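# Hang the blue mug on the mug tree

## Task

Put the blue mug onto the mug tree so it hangs from a branch by its handle, with the mug not resting on or touching the tree's base.

## Robot and tools

Robot: two arms, left_arm and right_arm, each ending in a five-jointed-finger hand with index, middle, ring and thumb. right_arm has a right hand; left_arm has a left hand that mirrors it. Base positions in the scene frame: left_arm (+0.005, +0.306, +0.007) m, yaw quat_wxyz (+1.000, 0, 0, +0.024); right_arm (-0.013, -0.313, +0.007) m, quat_wxyz (+1.000, 0, 0, -0.024). A two-camera stand sits behind the arms.

Scene frame: origin at table-top height, halfway between the arms' nominal bases; +z up, +x forward over the table, left_arm on +y. Hand positions, quaternions, targets and velocities are reported in each arm's own base frame; fixed cameras and the table use the scene frame. Reported hand positions may be a few cm off, more at long reach.

Hand point axes (right hand): +z runs along the straight fingers toward the tips; +x across the palm away from the thumb; +y out of the back, since the palm face sits at y = -0.062 m. Fingertips reach about 0.139 m beyond the knuckles at z = -0.017 m; fingers lie at y = -0.076 m. The thumb root is 0.013 m toward the thumb side. A rigid mast near the wrist (x +0.05 to +0.10, z -0.16 to -0.11, y up to +0.06 m) can collide with objects. For the left hand, +x points toward the thumb, so mast x values flip sign. Fingertips have rubber caps over the last 0.03 m.

Tool execute_actions(actions, cameras). actions is a list of actions; each action is a table of 1 to 15 rows, each row one control step of 1/30 s; if fewer than 15 rows, the last row is repeated to fill 15 steps (0.5 s per action). Each row is a single flat list of 48 numbers in [-1, 1] covering both arms: left arm dx, dy, dz, rx, ry, rz; then 16 left hand hinge numbers; left current_limit, speed; then the same 24 for the right arm. Always send all 48, even when one arm is idle.

Pose numbers are offsets, not poses: every row of an action is measured from that arm's Hand target as it was when the action began, not from the previous row. The next action starts from the new Hand target, so repeating an offset keeps moving. Axes are the arm's own base axes; rotation turns about the Hand target position. Scale: 1.0 equals 0.6 m for dx, dy, dz and 180 degrees for the rotation vector rx, ry, rz. Translations longer than 1.0 are shortened along their direction. Each step, commanded orientation is clipped to within 40 degrees of the measured one. The hand often stops short of the target; an all-zero action re-requests it, and if still short, send the remaining distance as a new offset. Tiny moves may not start. The arm sags under load, so aim higher when carrying the mug. To stop pushing into something, command the target back past the hand point.

Hand numbers per arm, in this order: index_mcp, index_abd, index_pip, index_dip, middle_mcp, middle_abd, middle_pip, middle_dip, ring_mcp, ring_abd, ring_pip, ring_dip, thumb_cmc, thumb_axl, thumb_mcp, thumb_ipl, then current_limit, speed. Hinge numbers are absolute goal angles scaled linearly between the stops. Moving toward -1 bends fingers toward the palm. Brackets (degrees at +1, at -1; straight value): _mcp (-18, +128; +0.75), _abd (-60, +60; +0.00) sideways away from thumb, _pip (-29, +108; +0.58), _dip (-21, +117; +0.70), thumb_cmc (-20, +120; +0.71) brings thumb in front of palm, thumb_axl (-27, +140; +0.68) rotates the thumb about itself, thumb_mcp (-69, +109; +0.23), thumb_ipl (-77, +108; +0.17). A hand zero is a real goal; to hold a hand unchanged, resend its hand_goal, hand_current_limit and hand_speed. current_limit maps -1..+1 to 0..550 mA (minimum 11 mA); speed sets hinge rate (speed+1)/2 of 8.5 rad/s. Start values: current_limit +0.4, speed -0.6; they persist until changed. Grip force rises the further the goal lies past the object surface.

cameras: list of names (cam_head_left, cam_head_right, cam_high), ["all"], or []. Default: all images when actions is empty, otherwise none. Unknown names invalidate the call.

Results: end_effector_position (m) and end_effector_quat_wxyz per arm, Hand target (where next offsets start), joint positions, velocities ("within noise" when still), torques, step readings of position, motor temperatures, and per-motor hand_goal, hand_measured, hand_current_ma, hand_state (moving, goal, blocked, overload). Joint ranges (rad): waist ±2.880, shoulder 0 to 3.142, elbow 0 to 3.019, wrist pitch -1.693 to 1.571, wrist yaw ±1.571, wrist roll ±2.094.

zoom_image(camera, region): region [x0, y0, x1, y1] in pixels of a 672x504 image, at most 504 square, only for cameras in the latest images.

finished_scene(scene=1) ends the scene irreversibly; the mug must stay hung without help.

Avoid: dropping the mug or releasing it while moving, knocking the tree or anything off the work area, hard hits on fixed objects, arm-to-arm contact or one hand gripping the other, and sustained currents near 495 mA (motors shut down after 5 s). Long holds or stretched or blocked arms heat motors; at 100 °C an arm drops. The robot keeps its last command between calls, and loose objects may occasionally get nudged.

Each tool is called by a JSON object that holds its "name" and its "arguments".

## Session

{"name": "execute_actions", "arguments": {"actions": [], "cameras": ["all"]}}

Scene clock: 0.00 s.
left_arm: end_effector_position=(+0.5948, +0.0023, +0.3244) hand_goal=(+0.754, +0.000, +0.576, +0.696, +0.754, +0.000, +0.576, +0.696, +0.754, +0.000, +0.576, +0.696, +0.714, +0.678, +0.226, +0.168) hand_measured=(+0.754, +0.000, +0.576, +0.696, +0.754, +0.000, +0.576, +0.696, +0.754, +0.000, +0.576, +0.696, +0.714, +0.678, +0.226, +0.168) hand_current_ma=(+0, +0, +0, +0, +0, +0, +0, +0, +0, +0, +0, +0, +0, +0, +0, +0) hand_state=(goal, goal, goal, goal, goal, goal, goal, goal, goal, goal, goal, goal, goal, goal, goal, goal) hand_current_limit=0.40 hand_speed=-0.60 end_effector_quat_wxyz=(+0.314, +0.184, +0.913, +0.186) | right_arm: end_effector_position=(+0.4513, +0.0569, +0.3758) hand_goal=(+0.754, +0.000, +0.576, +0.696, +0.754, +0.000, +0.576, +0.696, +0.754, +0.000, +0.576, +0.696, +0.714, +0.678, +0.226, +0.168) hand_measured=(+0.754, +0.000, +0.576, +0.696, +0.754, +0.000, +0.576, +0.696, +0.754, +0.000, +0.576, +0.696, +0.714, +0.678, +0.226, +0.168) hand_current_ma=(+0, +0, +0, +0, +0, +0, +0, +0, +0, +0, +0, +0, +0, +0, +0, +0) hand_state=(goal, goal, goal, goal, goal, goal, goal, goal, goal, overload, goal, goal, goal, goal, goal, goal) hand_current_limit=0.40 hand_speed=-0.60 end_effector_quat_wxyz=(+0.210, +0.384, +0.531, +0.726)
Joint positions: left_arm=[-0.244 1.518 1.442 -0.834 -0.38 -1.284] | right_arm=[-0.01 1.122 0.461 0.842 -0.666 0.456]
Joint velocities: within noise
Joint torques (N m): no reading
Motor temperatures (°C): left_arm=[30 28 28 28 25 26] | right_arm=[26 27 29 25 29 27]
Heat: left arm: hottest waist 30 °C; right arm: hottest elbow 29 °C.
Hand target: left_arm +0.6013, +0.0016, +0.3479; +0.339, +0.178, +0.904, +0.189 | right_arm +0.4522, +0.0561, +0.3974; +0.227, +0.366, +0.525, +0.734

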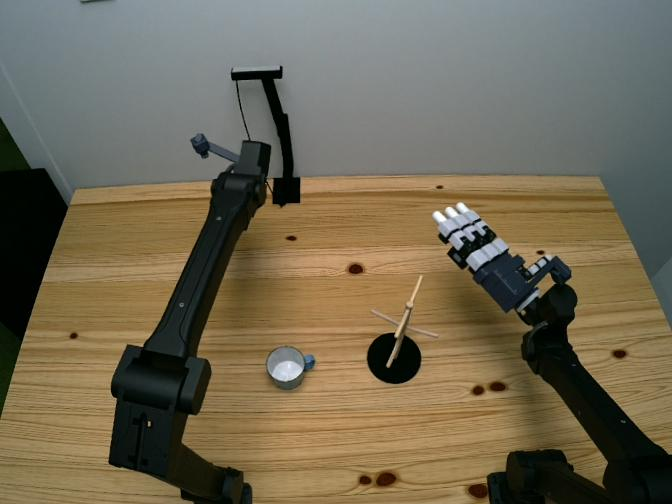

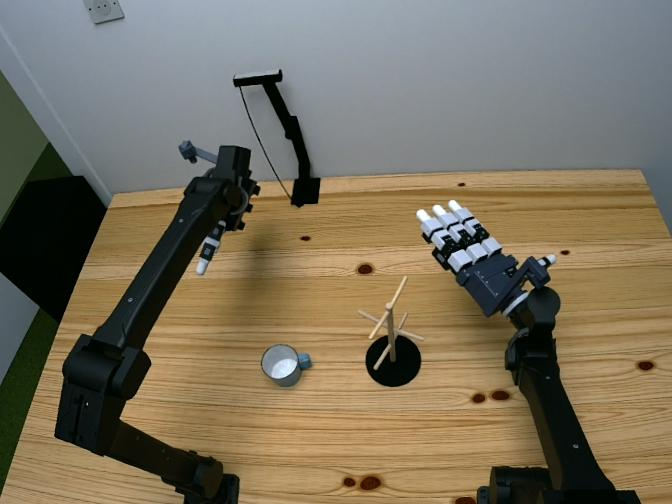

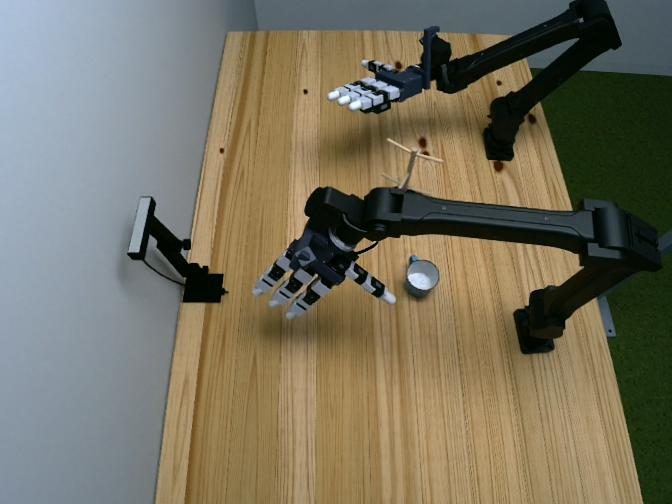

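{"name": "zoom_image", "arguments": {"camera": "cam_head_left", "region": [240, 250, 460, 415]}}

{"name": "zoom_image", "arguments": {"camera": "cam_head_right", "region": [240, 250, 460, 415]}}

{"name": "zoom_image", "arguments": {"camera": "cam_high", "region": [340, 110, 500, 310]}}

Scaled by 2.291 from the camera's 672x504 image, which has a finer 960x720 frame.

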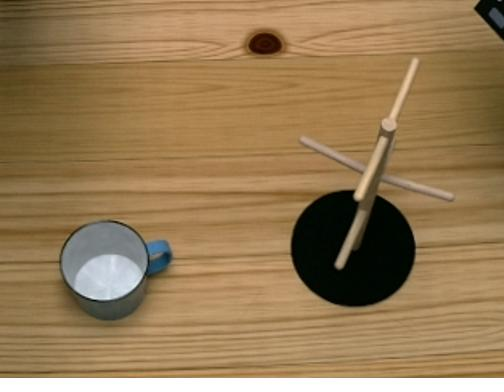

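Scaled by 2.291 from the camera's 672x504 image, which has a finer 960x720 frame.

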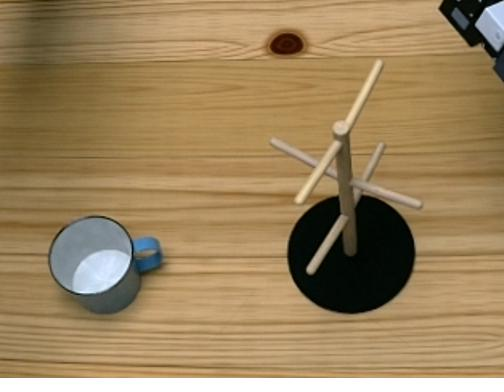

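Scaled by 2.520 from the camera's 672x504 image, which has a finer 960x720 frame.

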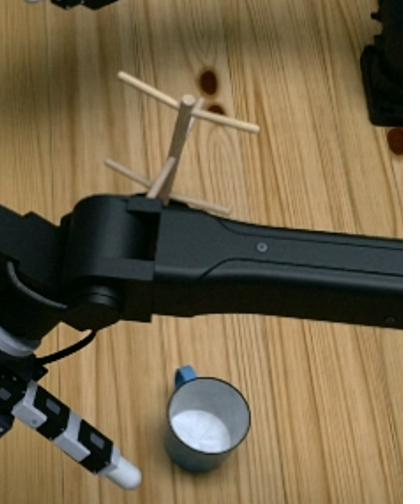

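{"name": "zoom_image", "arguments": {"camera": "cam_head_left", "region": [420, 190, 600, 325]}}

{"name": "zoom_image", "arguments": {"camera": "cam_head_right", "region": [400, 190, 580, 325]}}

{"name": "zoom_image", "arguments": {"camera": "cam_high", "region": [310, 20, 470, 140]}}

{"name": "zoom_image", "arguments": {"camera": "cam_high", "region": [240, 180, 460, 345]}}

Scaled by 2.800 from the camera's 672x504 image, which has a finer 960x720 frame.

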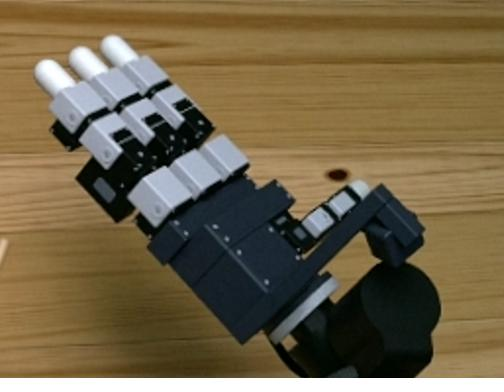

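Scaled by 2.800 from the camera's 672x504 image, which has a finer 960x720 frame.

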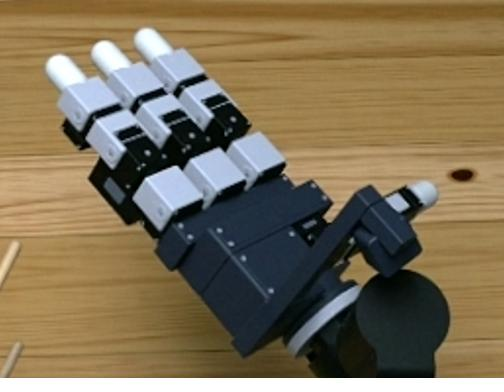

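Scaled by 3.150 from the camera's 672x504 image, which has a finer 960x720 frame.

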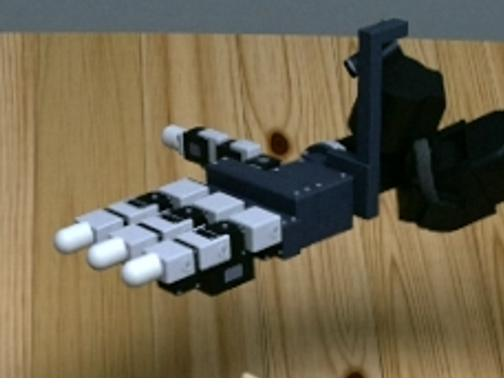

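Scaled by 2.291 from the camera's 672x504 image, which has a finer 960x720 frame.

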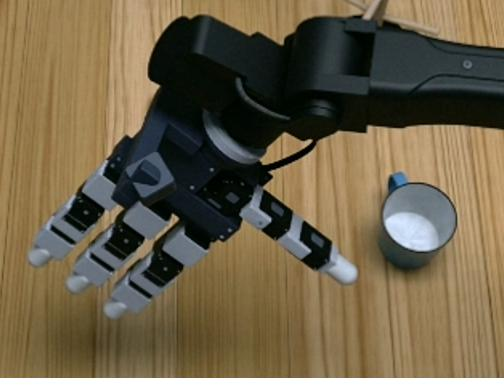

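{"name": "zoom_image", "arguments": {"camera": "cam_high", "region": [470, 100, 672, 400]}}

{"name": "zoom_image", "arguments": {"camera": "cam_head_right", "region": [40, 120, 320, 504]}}

Scaled by 1.680 from the camera's 672x504 image, which has a finer 960x720 frame.

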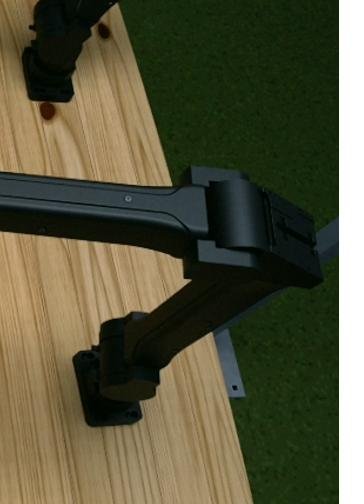

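Scaled by 1.312 from the camera's 672x504 image, which has a finer 960x720 frame.

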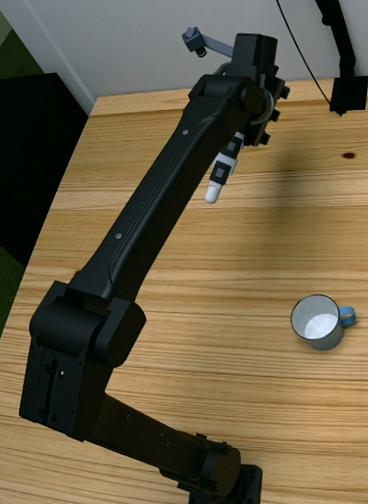

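{"name": "execute_actions", "arguments": {"actions": [[[-0.12,0.02,0.08,0.1427,0.0498,-0.1633,0.754,0,0.576,0.696,0.754,0,0.576,0.696,0.754,0,0.576,0.696,0.714,0.678,0.226,0.168,0.4,-0.6,0,0,0,0,0,0,0.754,0,0.576,0.696,0.754,0,0.576,0.696,0.754,0,0.576,0.696,0.714,0.678,0.226,0.168,0.4,-0.6]],[[-0.1,0.02,0.04,0.1427,0.0498,-0.1633,0.754,0,0.576,0.696,0.754,0,0.576,0.696,0.754,0,0.576,0.696,0.714,0.678,0.226,0.168,0.4,-0.6,0,0,0,0,0,0,0.754,0,0.576,0.696,0.754,0,0.576,0.696,0.754,0,0.576,0.696,0.714,0.678,0.226,0.168,0.4,-0.6]]]}}

Scene clock: 585.33 s.
left_arm: end_effector_position=(+0.4618, +0.0241, +0.3964) hand_goal=(+0.754, +0.000, +0.576, +0.696, +0.754, +0.000, +0.576, +0.696, +0.754, +0.000, +0.576, +0.696, +0.714, +0.678, +0.226, +0.168) hand_measured=(+0.760, +0.000, +0.576, +0.696, +0.760, +0.000, +0.576, +0.696, +0.760, +0.000, +0.576, +0.696, +0.720, +0.678, +0.222, +0.168) hand_current_ma=(+9, +0, +1, +0, +11, +0, +0, +0, +11, -1, +0, +0, +10, -1, -5, -1) hand_state=(goal, goal, goal, goal, goal, goal, goal, goal, goal, goal, goal, goal, goal, goal, goal, goal) hand_current_limit=0.40 hand_speed=-0.60 end_effector_quat_wxyz=(+0.135, +0.734, +0.587, +0.314) | right_arm: end_effector_position=(+0.4513, +0.0569, +0.3758) hand_goal=(+0.754, +0.000, +0.576, +0.696, +0.754, +0.000, +0.576, +0.696, +0.754, +0.000, +0.576, +0.696, +0.714, +0.678, +0.226, +0.168) hand_measured=(+0.760, +0.000, +0.576, +0.696, +0.760, +0.000, +0.576, +0.696, +0.762, +0.000, +0.576, +0.696, +0.720, +0.678, +0.226, +0.168) hand_current_ma=(+8, +0, +0, +0, +9, +0, +0, +0, +11, +0, +0, +0, +7, -1, +0, +0) hand_state=(goal, goal, goal, goal, goal, goal, goal, goal, goal, overload, goal, goal, goal, goal, goal, goal) hand_current_limit=0.40 hand_speed=-0.60 end_effector_quat_wxyz=(+0.210, +0.384, +0.531, +0.726)
Joint positions: left_arm=[-0.011 0.961 1.098 -1.029 -0.178 0.274] | right_arm=[-0.01 1.122 0.461 0.842 -0.666 0.456]
Joint torques (N m): left_arm=[1.61 -6.53 11.97 2.13 -0.01 0.1] | right_arm=[-0.73 -5.25 9.98 2.14 0.14 -0.15]
Motor temperatures (°C): left_arm=[29 36 51 28 25 25] | right_arm=[26 27 54 26 28 27]
Heat: left arm: hottest elbow 51 °C; right arm: hottest elbow 54 °C.
Hand target: left_arm +0.4692, +0.0256, +0.4201; +0.144, +0.730, +0.579, +0.332 | right_arm +0.4522, +0.0561, +0.3974; +0.227, +0.366, +0.525, +0.734
Off the commanded pose: left_arm 0.025 m, 3 deg | right_arm 0.022 m, 3 deg.
Step readings (end_effector_position of left_arm | right_arm):
0: (+0.5948, +0.0023, +0.3244) | (+0.4513, +0.0569, +0.3758)
1: (+0.5949, +0.0026, +0.3277) | (+0.4513, +0.0569, +0.3758)
2: (+0.5871, +0.0041, +0.3281) | (+0.4513, +0.0569, +0.3758)
4: (+0.5519, +0.0103, +0.3259) | (+0.4513, +0.0569, +0.3758)
8: (+0.5156, +0.0132, +0.3596) | (+0.4513, +0.0569, +0.3758)
15: (+0.5121, +0.0147, +0.3909) | (+0.4513, +0.0569, +0.3758)
16: (+0.5139, +0.0132, +0.3908) | (+0.4513, +0.0569, +0.3758)
17: (+0.5098, +0.0116, +0.3853) | (+0.4513, +0.0569, +0.3758)
19: (+0.4867, +0.0177, +0.3740) | (+0.4513, +0.0569, +0.3758)
23: (+0.4611, +0.0320, +0.3941) | (+0.4513, +0.0569, +0.3758)
30: (+0.4582, +0.0302, +0.4019) | (+0.4513, +0.0569, +0.3758)

{"name": "execute_actions", "arguments": {"actions": [[[-0.115,-0.076,-0.03,0.186,0.046,-0.1265,0.754,0,0.576,0.696,0.754,0,0.576,0.696,0.754,0,0.576,0.696,0.714,0.678,0.226,0.168,0.4,-0.6,0,0,0,0,0,0,0.754,0,0.576,0.696,0.754,0,0.576,0.696,0.754,0,0.576,0.696,0.714,0.678,0.226,0.168,0.4,-0.6]],[[-0.117,-0.117,-0.03,0.186,0.046,-0.1265,0.754,0,0.576,0.696,0.754,0,0.576,0.696,0.754,0,0.576,0.696,0.714,0.678,0.226,0.168,0.4,-0.6,0,0,0,0,0,0,0.754,0,0.576,0.696,0.754,0,0.576,0.696,0.754,0,0.576,0.696,0.714,0.678,0.226,0.168,0.4,-0.6]]]}}

Scene clock: 616.47 s.
left_arm: end_effector_position=(+0.3272, -0.0946, +0.3632) hand_goal=(+0.754, +0.000, +0.576, +0.696, +0.754, +0.000, +0.576, +0.696, +0.754, +0.000, +0.576, +0.696, +0.714, +0.678, +0.226, +0.168) hand_measured=(+0.750, -0.002, +0.576, +0.696, +0.750, -0.004, +0.576, +0.696, +0.752, -0.004, +0.576, +0.696, +0.712, +0.678, +0.222, +0.168) hand_current_ma=(-5, -2, +0, +0, -5, -3, +0, +0, -4, -4, +0, +0, -3, -1, -5, -1) hand_state=(goal, goal, goal, goal, goal, goal, goal, goal, goal, goal, goal, goal, goal, goal, goal, goal) hand_current_limit=0.40 hand_speed=-0.60 end_effector_quat_wxyz=(-0.236, +0.886, +0.001, +0.399) | right_arm: end_effector_position=(+0.4513, +0.0569, +0.3758) hand_goal=(+0.754, +0.000, +0.576, +0.696, +0.754, +0.000, +0.576, +0.696, +0.754, +0.000, +0.576, +0.696, +0.714, +0.678, +0.226, +0.168) hand_measured=(+0.760, +0.000, +0.576, +0.696, +0.760, +0.000, +0.576, +0.696, +0.762, +0.000, +0.576, +0.696, +0.720, +0.678, +0.226, +0.168) hand_current_ma=(+8, +0, +0, +0, +9, +0, +0, +0, +11, +0, +0, +0, +7, -1, +0, +0) hand_state=(goal, goal, goal, goal, goal, goal, goal, goal, goal, overload, goal, goal, goal, goal, goal, goal) hand_current_limit=0.40 hand_speed=-0.60 end_effector_quat_wxyz=(+0.210, +0.384, +0.531, +0.726)
Joint positions: left_arm=[-0.467 0.721 1.009 -1.199 -0.765 1.374] | right_arm=[-0.01 1.122 0.461 0.842 -0.666 0.456]
Joint torques (N m): left_arm=[1.96 -2.84 11.78 1.03 -0.64 0] | right_arm=[-0.91 -5.25 9.98 2.1 0.13 -0.14]
Motor temperatures (°C): left_arm=[29 33 55 28 25 25] | right_arm=[26 27 54 26 28 27]
Heat: left arm: hottest elbow 55 °C; right arm: hottest elbow 54 °C.
Hand target: left_arm +0.3300, -0.0903, +0.3841; -0.238, +0.880, +0.010, +0.410 | right_arm +0.4522, +0.0561, +0.3974; +0.227, +0.366, +0.525, +0.734
Off the commanded pose: left_arm 0.022 m, 2 deg | right_arm 0.022 m, 3 deg.
Step readings (end_effector_position of left_arm | right_arm):
0: (+0.4618, +0.0241, +0.3964) | (+0.4513, +0.0569, +0.3758)
1: (+0.4593, +0.0251, +0.3957) | (+0.4513, +0.0569, +0.3758)
2: (+0.4511, +0.0264, +0.3907) | (+0.4513, +0.0569, +0.3758)
4: (+0.4269, +0.0187, +0.3814) | (+0.4513, +0.0569, +0.3758)
8: (+0.3996, -0.0052, +0.3940) | (+0.4513, +0.0569, +0.3758)
15: (+0.3949, -0.0191, +0.3890) | (+0.4513, +0.0569, +0.3758)
16: (+0.3922, -0.0192, +0.3859) | (+0.4513, +0.0569, +0.3758)
17: (+0.3847, -0.0164, +0.3797) | (+0.4513, +0.0569, +0.3758)
19: (+0.3636, -0.0399, +0.3742) | (+0.4513, +0.0569, +0.3758)
23: (+0.3339, -0.0887, +0.3758) | (+0.4513, +0.0569, +0.3758)
30: (+0.3280, -0.0944, +0.3647) | (+0.4513, +0.0569, +0.3758)

{"name": "execute_actions", "arguments": {"actions": [[[-0.062,-0.042,-0.267,0.186,0.046,-0.1265,0.411,0,0.372,0.696,0.411,0,0.372,0.696,0.754,0,0.576,0.696,-0.571,0.678,0.226,0.168,0.4,-0.6,0,0,0,0,0,0,0.754,0,0.576,0.696,0.754,0,0.576,0.696,0.754,0,0.576,0.696,0.714,0.678,0.226,0.168,0.4,-0.6]]], "cameras": ["all"]}}

Scene clock: 634.10 s.
left_arm: end_effector_position=(+0.2815, -0.1105, +0.2031) hand_goal=(+0.412, +0.000, +0.372, +0.696, +0.412, +0.000, +0.372, +0.696, +0.754, +0.000, +0.576, +0.696, -0.570, +0.678, +0.226, +0.168) hand_measured=(+0.406, -0.002, +0.372, +0.696, +0.406, -0.002, +0.372, +0.696, +0.744, -0.002, +0.576, +0.696, -0.570, +0.678, +0.224, +0.168) hand_current_ma=(-10, -1, +0, +0, -10, -2, +0, +0, -19, -2, -1, +0, +0, -1, -3, -1) hand_state=(goal, goal, goal, goal, goal, goal, goal, goal, goal, goal, goal, goal, goal, goal, goal, goal) hand_current_limit=0.40 hand_speed=-0.60 end_effector_quat_wxyz=(-0.404, +0.787, -0.313, +0.346) | right_arm: end_effector_position=(+0.4513, +0.0569, +0.3758) hand_goal=(+0.754, +0.000, +0.576, +0.696, +0.754, +0.000, +0.576, +0.696, +0.754, +0.000, +0.576, +0.696, +0.714, +0.678, +0.226, +0.168) hand_measured=(+0.760, +0.000, +0.576, +0.696, +0.760, +0.000, +0.576, +0.696, +0.762, +0.000, +0.576, +0.696, +0.720, +0.678, +0.226, +0.168) hand_current_ma=(+8, +0, +0, +0, +9, +0, +0, +0, +11, +0, +0, +0, +7, -1, +0, +0) hand_state=(goal, goal, goal, goal, goal, goal, goal, goal, goal, overload, goal, goal, goal, goal, goal, goal) hand_current_limit=0.40 hand_speed=-0.60 end_effector_quat_wxyz=(+0.210, +0.384, +0.531, +0.726)
Joint positions: left_arm=[-0.697 0.668 0.627 -0.862 -0.985 1.998] | right_arm=[-0.01 1.122 0.461 0.842 -0.666 0.456]
Joint torques (N m): left_arm=[2.14 -2.78 10.99 2.69 -0.35 -0.01] | right_arm=[-0.79 -5.42 10.04 2.13 0.13 -0.15]
Motor temperatures (°C): left_arm=[29 32 55 27 26 25] | right_arm=[26 27 54 26 28 27]
Heat: left arm: hottest elbow 55 °C; right arm: hottest elbow 54 °C.
Hand target: left_arm +0.2928, -0.1155, +0.2238; -0.395, +0.787, -0.295, +0.370 | right_arm +0.4522, +0.0561, +0.3974; +0.227, +0.366, +0.525, +0.734
Off the commanded pose: left_arm 0.024 m, 4 deg | right_arm 0.022 m, 3 deg.
Step readings (end_effector_position of left_arm | right_arm):
0: (+0.3272, -0.0946, +0.3632) | (+0.4513, +0.0569, +0.3758)
1: (+0.3272, -0.0901, +0.3517) | (+0.4513, +0.0569, +0.3758)
2: (+0.3300, -0.0808, +0.3392) | (+0.4513, +0.0569, +0.3758)
4: (+0.3126, -0.0865, +0.2884) | (+0.4513, +0.0569, +0.3758)
8: (+0.2824, -0.1085, +0.1973) | (+0.4513, +0.0569, +0.3758)
15: (+0.2831, -0.1136, +0.2017) | (+0.4513, +0.0569, +0.3758)

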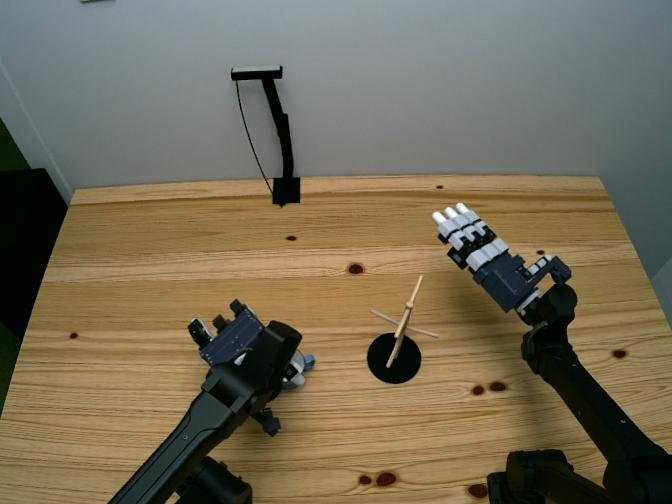

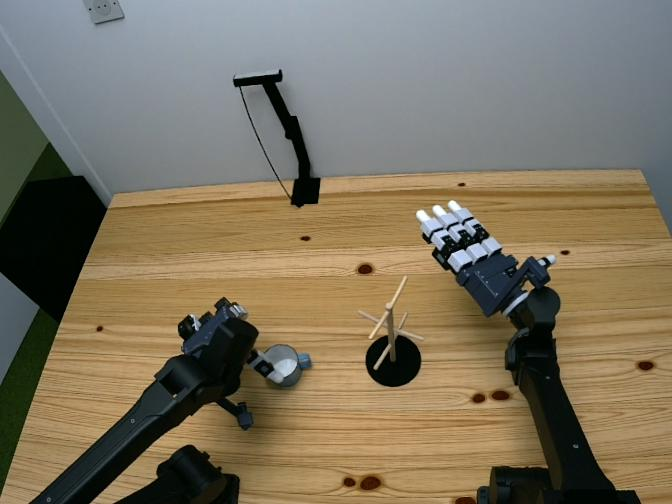

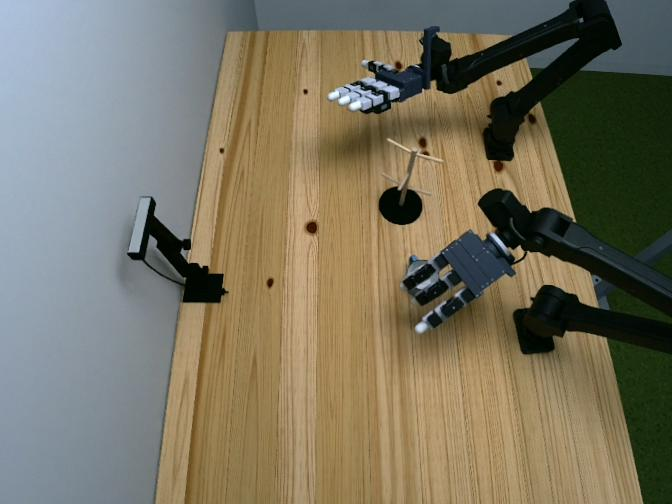

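{"name": "zoom_image", "arguments": {"camera": "cam_high", "region": [370, 210, 530, 350]}}

{"name": "zoom_image", "arguments": {"camera": "cam_head_right", "region": [160, 280, 340, 440]}}

{"name": "zoom_image", "arguments": {"camera": "cam_head_left", "region": [170, 280, 350, 440]}}

Scaled by 3.150 from the camera's 672x504 image, which has a finer 960x720 frame.

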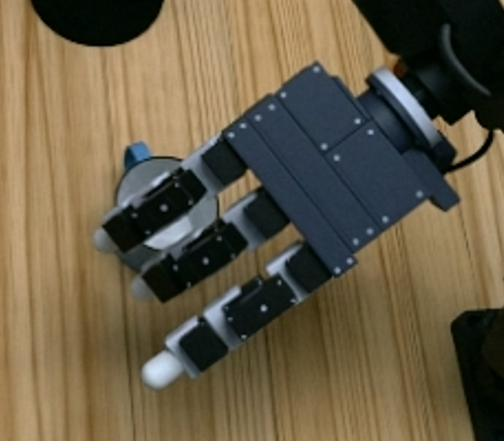

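Scaled by 2.800 from the camera's 672x504 image, which has a finer 960x720 frame.

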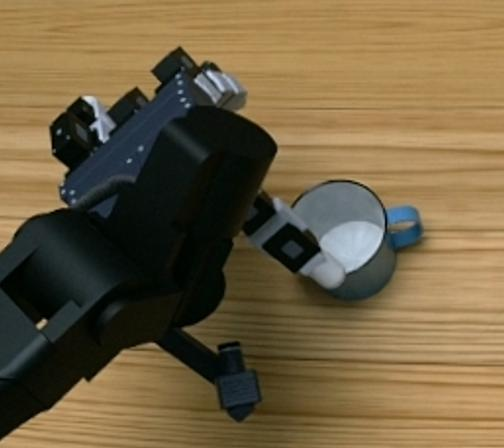

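Scaled by 2.800 from the camera's 672x504 image, which has a finer 960x720 frame.

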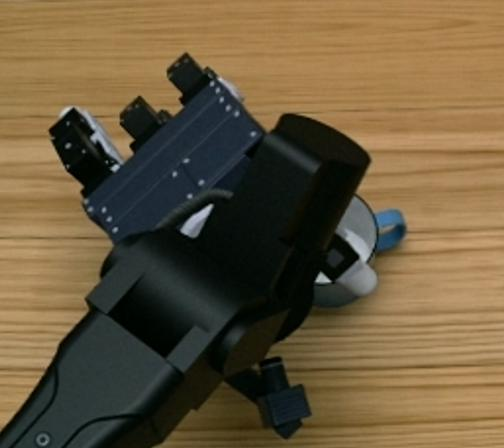

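{"name": "execute_actions", "arguments": {"actions": [[[0.0242,-0.0242,-0.07,0,0,0,0.411,0,0.372,0.696,0.411,0,0.372,0.696,0.754,0,0.576,0.696,-0.571,0.678,0.226,0.168,0.4,-0.6,0,0,0,0,0,0,0.754,0,0.576,0.696,0.754,0,0.576,0.696,0.754,0,0.576,0.696,0.714,0.678,0.226,0.168,0.4,-0.6]]], "cameras": ["all"]}}

{"name": "zoom_image", "arguments": {"camera": "cam_high", "region": [370, 210, 530, 350]}}

{"name": "zoom_image", "arguments": {"camera": "cam_head_right", "region": [180, 300, 340, 440]}}

Scene clock: 671.83 s.
left_arm: end_effector_position=(+0.2982, -0.1254, +0.1677) hand_goal=(+0.412, +0.000, +0.372, +0.696, +0.412, +0.000, +0.372, +0.696, +0.754, +0.000, +0.576, +0.696, -0.570, +0.678, +0.226, +0.168) hand_measured=(+0.406, -0.002, +0.372, +0.696, +0.406, -0.002, +0.372, +0.696, +0.744, -0.002, +0.576, +0.696, -0.572, +0.678, +0.224, +0.168) hand_current_ma=(-10, -1, +0, +0, -10, -2, +0, +0, -19, -3, -1, +0, -2, -1, -3, -1) hand_state=(goal, goal, goal, goal, goal, goal, goal, goal, goal, goal, goal, goal, goal, goal, goal, goal) hand_current_limit=0.40 hand_speed=-0.60 end_effector_quat_wxyz=(-0.400, +0.788, -0.311, +0.351) | right_arm: end_effector_position=(+0.4513, +0.0569, +0.3758) hand_goal=(+0.754, +0.000, +0.576, +0.696, +0.754, +0.000, +0.576, +0.696, +0.754, +0.000, +0.576, +0.696, +0.714, +0.678, +0.226, +0.168) hand_measured=(+0.760, +0.000, +0.576, +0.696, +0.760, +0.000, +0.576, +0.696, +0.762, +0.000, +0.576, +0.696, +0.720, +0.678, +0.226, +0.168) hand_current_ma=(+8, +0, +0, +0, +9, +0, +0, +0, +11, +0, +0, +0, +7, -1, +0, +0) hand_state=(goal, goal, goal, goal, goal, goal, goal, goal, goal, overload, goal, goal, goal, goal, goal, goal) hand_current_limit=0.40 hand_speed=-0.60 end_effector_quat_wxyz=(+0.210, +0.384, +0.531, +0.726)
Joint positions: left_arm=[-0.697 0.758 0.562 -0.698 -0.98 1.997] | right_arm=[-0.01 1.122 0.461 0.842 -0.666 0.456]
Joint torques (N m): left_arm=[1.67 -3.96 9.74 2.71 -0.38 0] | right_arm=[-0.79 -5.25 10.03 2.17 0.13 -0.16]
Motor temperatures (°C): left_arm=[29 31 57 28 26 25] | right_arm=[26 27 54 26 28 27]
Heat: left arm: hottest elbow 57 °C; right arm: hottest elbow 54 °C.
Hand target: left_arm +0.3073, -0.1300, +0.1818; -0.395, +0.787, -0.295, +0.370 | right_arm +0.4522, +0.0561, +0.3974; +0.227, +0.366, +0.525, +0.734
Off the commanded pose: left_arm 0.017 m, 3 deg | right_arm 0.022 m, 3 deg.
Step readings (end_effector_position of left_arm | right_arm):
0: (+0.2815, -0.1105, +0.2031) | (+0.4513, +0.0569, +0.3758)
1: (+0.2833, -0.1120, +0.2012) | (+0.4513, +0.0569, +0.3758)
2: (+0.2880, -0.1156, +0.1978) | (+0.4513, +0.0569, +0.3758)
4: (+0.2937, -0.1206, +0.1899) | (+0.4513, +0.0569, +0.3758)
8: (+0.2967, -0.1242, +0.1688) | (+0.4513, +0.0569, +0.3758)
15: (+0.2979, -0.1252, +0.1675) | (+0.4513, +0.0569, +0.3758)

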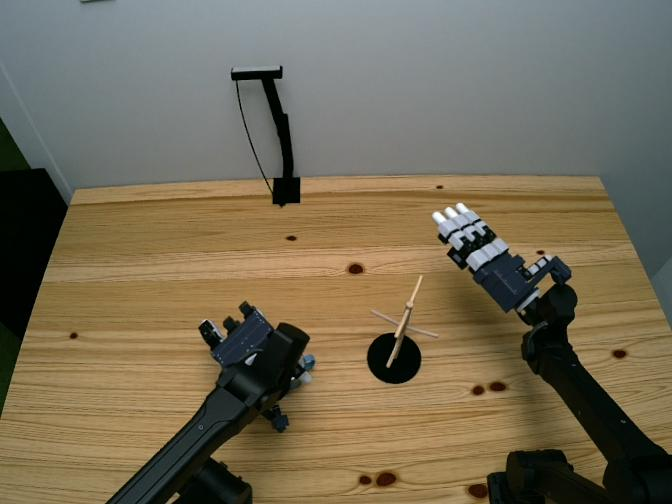

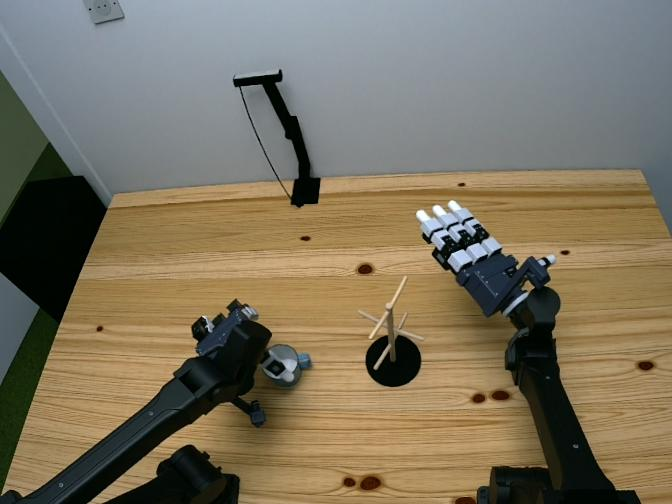

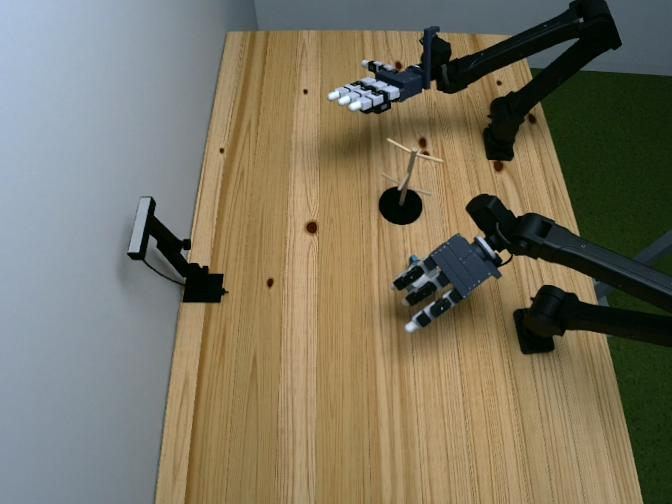

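Scaled by 3.150 from the camera's 672x504 image, which has a finer 960x720 frame.

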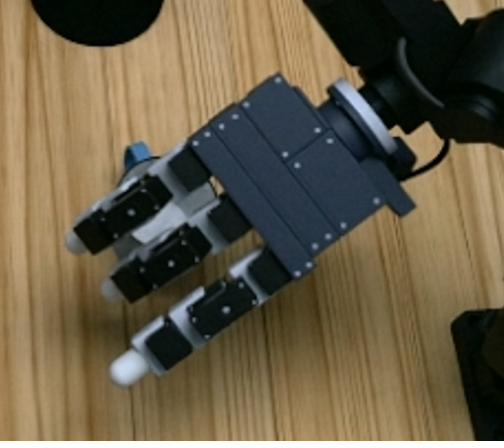

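Scaled by 3.150 from the camera's 672x504 image, which has a finer 960x720 frame.

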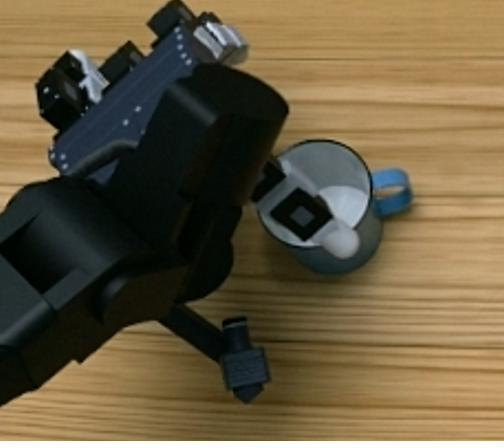

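{"name": "execute_actions", "arguments": {"actions": [[[0,0,-0.1,0,0,0,0.411,0,0.372,0.696,0.411,0,0.372,0.696,0.754,0,0.576,0.696,-0.571,0.678,0.226,0.168,0.4,-0.6,0,0,0,0,0,0,0.754,0,0.576,0.696,0.754,0,0.576,0.696,0.754,0,0.576,0.696,0.714,0.678,0.226,0.168,0.4,-0.6]]], "cameras": ["all"]}}

{"name": "zoom_image", "arguments": {"camera": "cam_high", "region": [370, 210, 530, 350]}}

{"name": "zoom_image", "arguments": {"camera": "cam_head_right", "region": [180, 300, 340, 440]}}

{"name": "zoom_image", "arguments": {"camera": "cam_head_left", "region": [180, 300, 340, 440]}}

Scene clock: 683.00 s.
left_arm: end_effector_position=(+0.2943, -0.1219, +0.1044) hand_goal=(+0.412, +0.000, +0.372, +0.696, +0.412, +0.000, +0.372, +0.696, +0.754, +0.000, +0.576, +0.696, -0.570, +0.678, +0.226, +0.168) hand_measured=(+0.406, -0.002, +0.372, +0.696, +0.406, -0.002, +0.372, +0.696, +0.746, -0.002, +0.576, +0.696, -0.572, +0.678, +0.224, +0.168) hand_current_ma=(-8, -1, +0, +0, -9, -2, +0, +0, -15, -2, -1, +0, -2, -1, -2, -1) hand_state=(goal, goal, goal, goal, goal, goal, goal, goal, goal, goal, goal, goal, goal, goal, goal, goal) hand_current_limit=0.40 hand_speed=-0.60 end_effector_quat_wxyz=(-0.402, +0.788, -0.312, +0.348) | right_arm: end_effector_position=(+0.4513, +0.0569, +0.3758) hand_goal=(+0.754, +0.000, +0.576, +0.696, +0.754, +0.000, +0.576, +0.696, +0.754, +0.000, +0.576, +0.696, +0.714, +0.678, +0.226, +0.168) hand_measured=(+0.760, +0.000, +0.576, +0.696, +0.760, +0.000, +0.576, +0.696, +0.762, +0.000, +0.576, +0.696, +0.720, +0.678, +0.226, +0.168) hand_current_ma=(+8, +0, +0, +0, +9, +0, +0, +0, +11, +0, +0, +0, +7, -1, +0, +0) hand_state=(goal, goal, goal, goal, goal, goal, goal, goal, goal, overload, goal, goal, goal, goal, goal, goal) hand_current_limit=0.40 hand_speed=-0.60 end_effector_quat_wxyz=(+0.210, +0.384, +0.531, +0.726)
Joint positions: left_arm=[-0.697 0.821 0.416 -0.497 -0.982 1.995] | right_arm=[-0.01 1.122 0.461 0.842 -0.666 0.456]
Joint torques (N m): left_arm=[1.61 -3.78 9.89 2.7 -0.38 0.02] | right_arm=[-0.85 -4.89 10.06 2.14 0.13 -0.14]
Motor temperatures (°C): left_arm=[29 31 56 28 26 25] | right_arm=[26 27 55 26 28 27]
Heat: left arm: hottest elbow 56 °C; right arm: hottest elbow 55 °C.
Hand target: left_arm +0.3073, -0.1300, +0.1218; -0.395, +0.787, -0.295, +0.371 | right_arm +0.4522, +0.0561, +0.3974; +0.227, +0.366, +0.525, +0.734
Off the commanded pose: left_arm 0.023 m, 3 deg | right_arm 0.022 m, 3 deg.
Step readings (end_effector_position of left_arm | right_arm):
0: (+0.2982, -0.1254, +0.1677) | (+0.4513, +0.0569, +0.3758)
1: (+0.2992, -0.1257, +0.1650) | (+0.4513, +0.0569, +0.3758)
2: (+0.3022, -0.1279, +0.1602) | (+0.4513, +0.0569, +0.3758)
4: (+0.2996, -0.1257, +0.1398) | (+0.4513, +0.0569, +0.3758)
8: (+0.2910, -0.1191, +0.1039) | (+0.4513, +0.0569, +0.3758)
15: (+0.2941, -0.1217, +0.1042) | (+0.4513, +0.0569, +0.3758)

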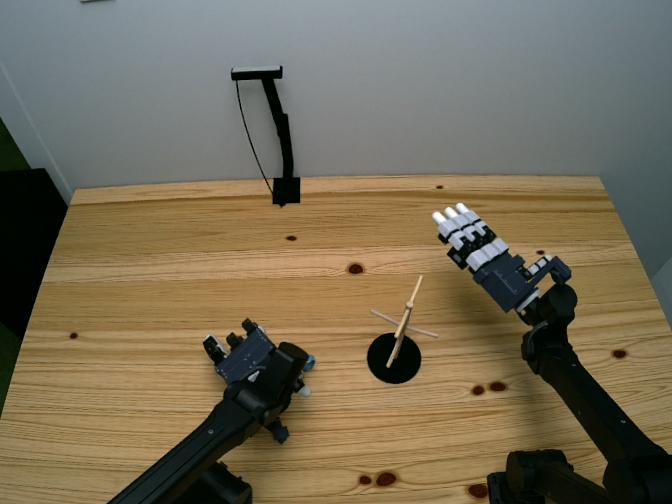

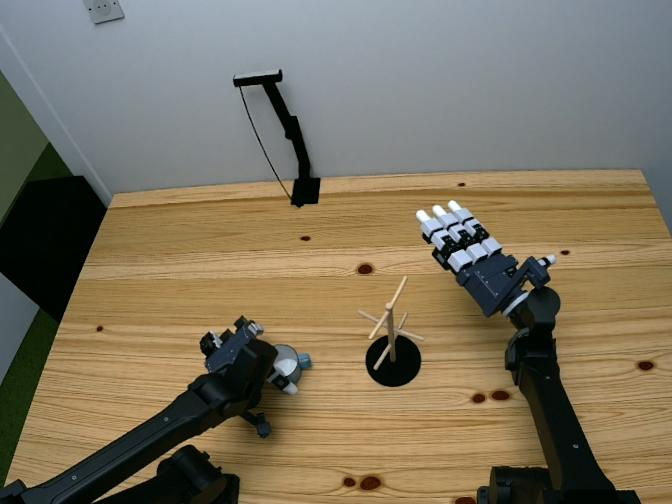

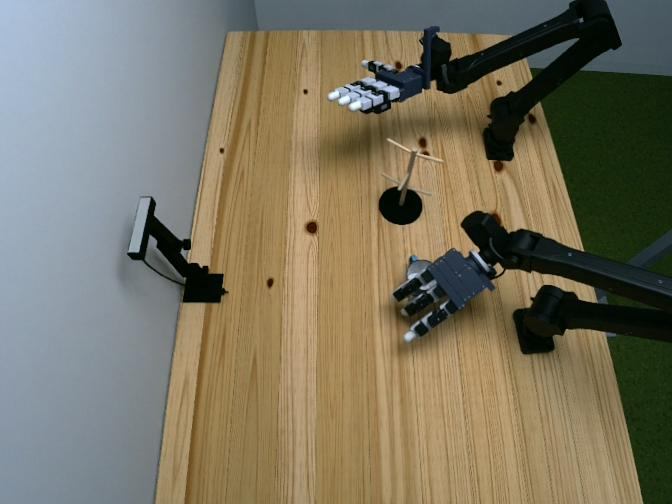

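Scaled by 3.150 from the camera's 672x504 image, which has a finer 960x720 frame.

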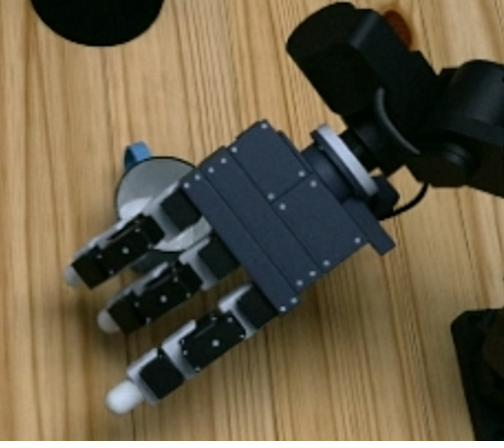

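Scaled by 3.150 from the camera's 672x504 image, which has a finer 960x720 frame.

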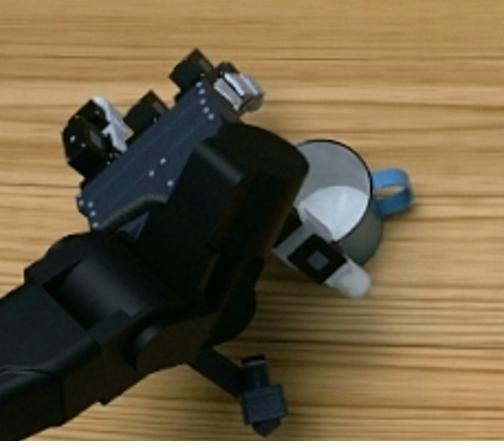

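Scaled by 3.150 from the camera's 672x504 image, which has a finer 960x720 frame.

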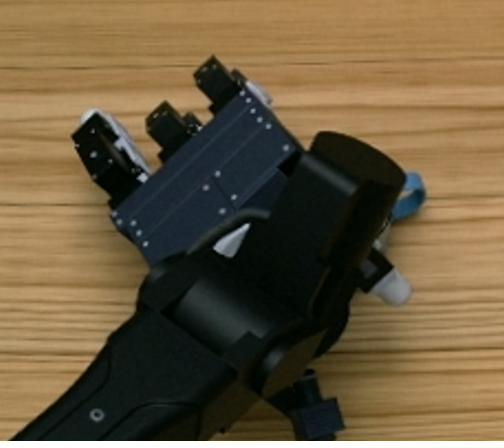

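{"name": "execute_actions", "arguments": {"actions": [[[0.003,-0.005,-0.0475,0,0,0,0.411,0,0.372,0.696,0.411,0,0.372,0.696,0.754,0,0.576,0.696,-0.571,0.678,0.226,0.168,0.4,-0.6,0,0,0,0,0,0,0.754,0,0.576,0.696,0.754,0,0.576,0.696,0.754,0,0.576,0.696,0.714,0.678,0.226,0.168,0.4,-0.6]]], "cameras": ["all"]}}

{"name": "zoom_image", "arguments": {"camera": "cam_high", "region": [370, 210, 530, 350]}}

{"name": "zoom_image", "arguments": {"camera": "cam_head_right", "region": [180, 300, 340, 440]}}

Scene clock: 697.43 s.
left_arm: end_effector_position=(+0.3002, -0.1268, +0.0837) hand_goal=(+0.412, +0.000, +0.372, +0.696, +0.412, +0.000, +0.372, +0.696, +0.754, +0.000, +0.576, +0.696, -0.570, +0.678, +0.226, +0.168) hand_measured=(+0.406, -0.002, +0.372, +0.696, +0.406, -0.002, +0.372, +0.696, +0.746, -0.002, +0.576, +0.696, -0.572, +0.678, +0.224, +0.168) hand_current_ma=(-9, -2, +0, +0, -9, -2, +0, +0, -15, -2, -1, +0, -3, -1, -2, -1) hand_state=(goal, goal, goal, goal, goal, goal, goal, goal, goal, goal, goal, goal, goal, goal, goal, goal) hand_current_limit=0.40 hand_speed=-0.60 end_effector_quat_wxyz=(-0.400, +0.788, -0.309, +0.353) | right_arm: end_effector_position=(+0.4513, +0.0569, +0.3758) hand_goal=(+0.754, +0.000, +0.576, +0.696, +0.754, +0.000, +0.576, +0.696, +0.754, +0.000, +0.576, +0.696, +0.714, +0.678, +0.226, +0.168) hand_measured=(+0.760, +0.000, +0.576, +0.696, +0.760, +0.000, +0.576, +0.696, +0.762, +0.000, +0.576, +0.696, +0.720, +0.678, +0.226, +0.168) hand_current_ma=(+8, +0, +0, +0, +9, +0, +0, +0, +11, +0, +0, +0, +7, -1, +0, +0) hand_state=(goal, goal, goal, goal, goal, goal, goal, goal, goal, overload, goal, goal, goal, goal, goal, goal) hand_current_limit=0.40 hand_speed=-0.60 end_effector_quat_wxyz=(+0.210, +0.384, +0.531, +0.726)
Joint positions: left_arm=[-0.697 0.89 0.38 -0.379 -0.982 1.995] | right_arm=[-0.01 1.122 0.461 0.842 -0.666 0.456]
Joint torques (N m): left_arm=[1.2 -3.96 8.46 2.71 -0.44 -0.06] | right_arm=[-0.97 -5.13 10.09 2.17 0.14 -0.12]
Motor temperatures (°C): left_arm=[29 31 54 28 26 25] | right_arm=[26 27 55 26 28 27]
Heat: left arm: hottest elbow 54 °C; right arm: hottest elbow 55 °C.
Hand target: left_arm +0.3091, -0.1330, +0.0933; -0.395, +0.787, -0.295, +0.371 | right_arm +0.4522, +0.0561, +0.3974; +0.227, +0.366, +0.525, +0.734
Off the commanded pose: left_arm 0.015 m, 3 deg | right_arm 0.022 m, 3 deg.
Step readings (end_effector_position of left_arm | right_arm):
0: (+0.2943, -0.1219, +0.1044) | (+0.4513, +0.0569, +0.3758)
1: (+0.2953, -0.1227, +0.1039) | (+0.4513, +0.0569, +0.3758)
2: (+0.2979, -0.1249, +0.1021) | (+0.4513, +0.0569, +0.3758)
4: (+0.3005, -0.1271, +0.0961) | (+0.4513, +0.0569, +0.3758)
8: (+0.2995, -0.1262, +0.0836) | (+0.4513, +0.0569, +0.3758)
15: (+0.3002, -0.1268, +0.0837) | (+0.4513, +0.0569, +0.3758)

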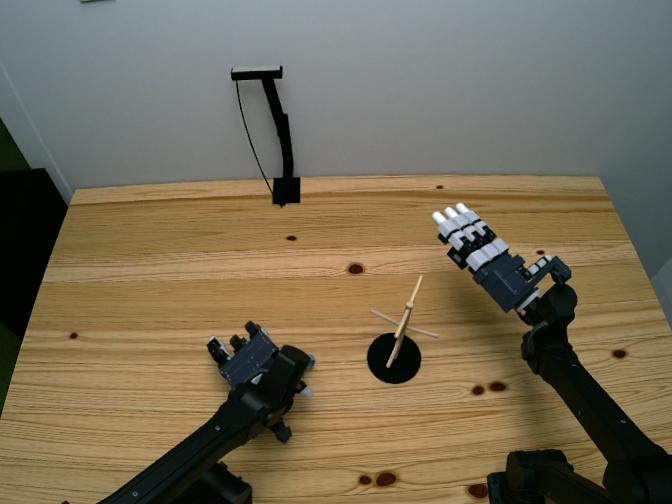

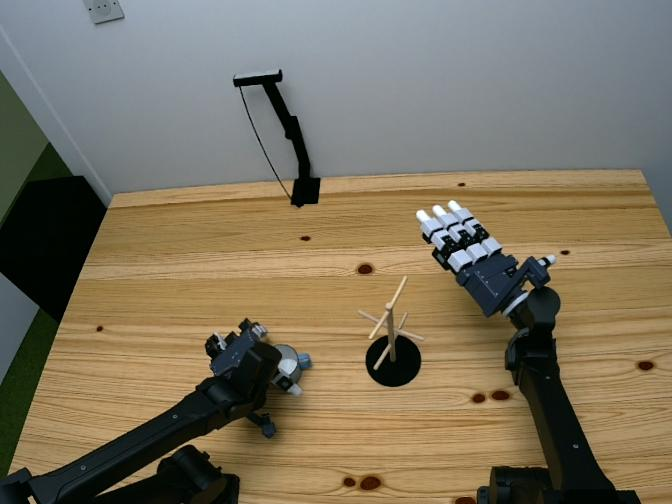

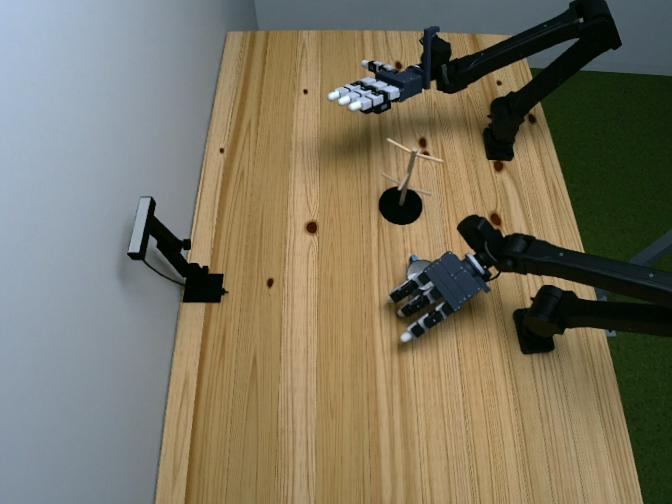

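Scaled by 3.150 from the camera's 672x504 image, which has a finer 960x720 frame.

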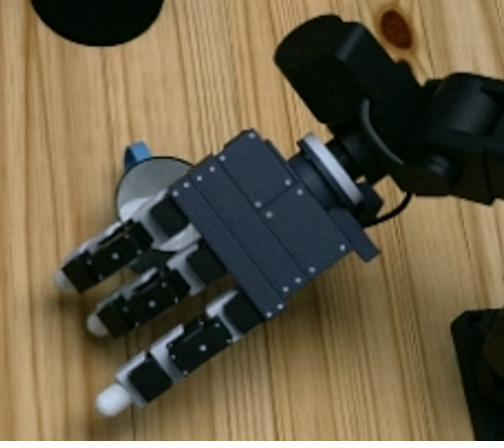

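Scaled by 3.150 from the camera's 672x504 image, which has a finer 960x720 frame.

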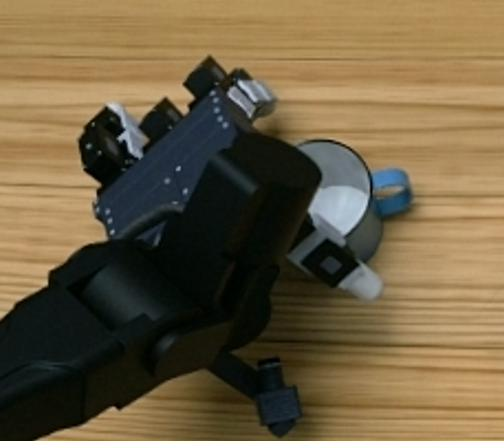

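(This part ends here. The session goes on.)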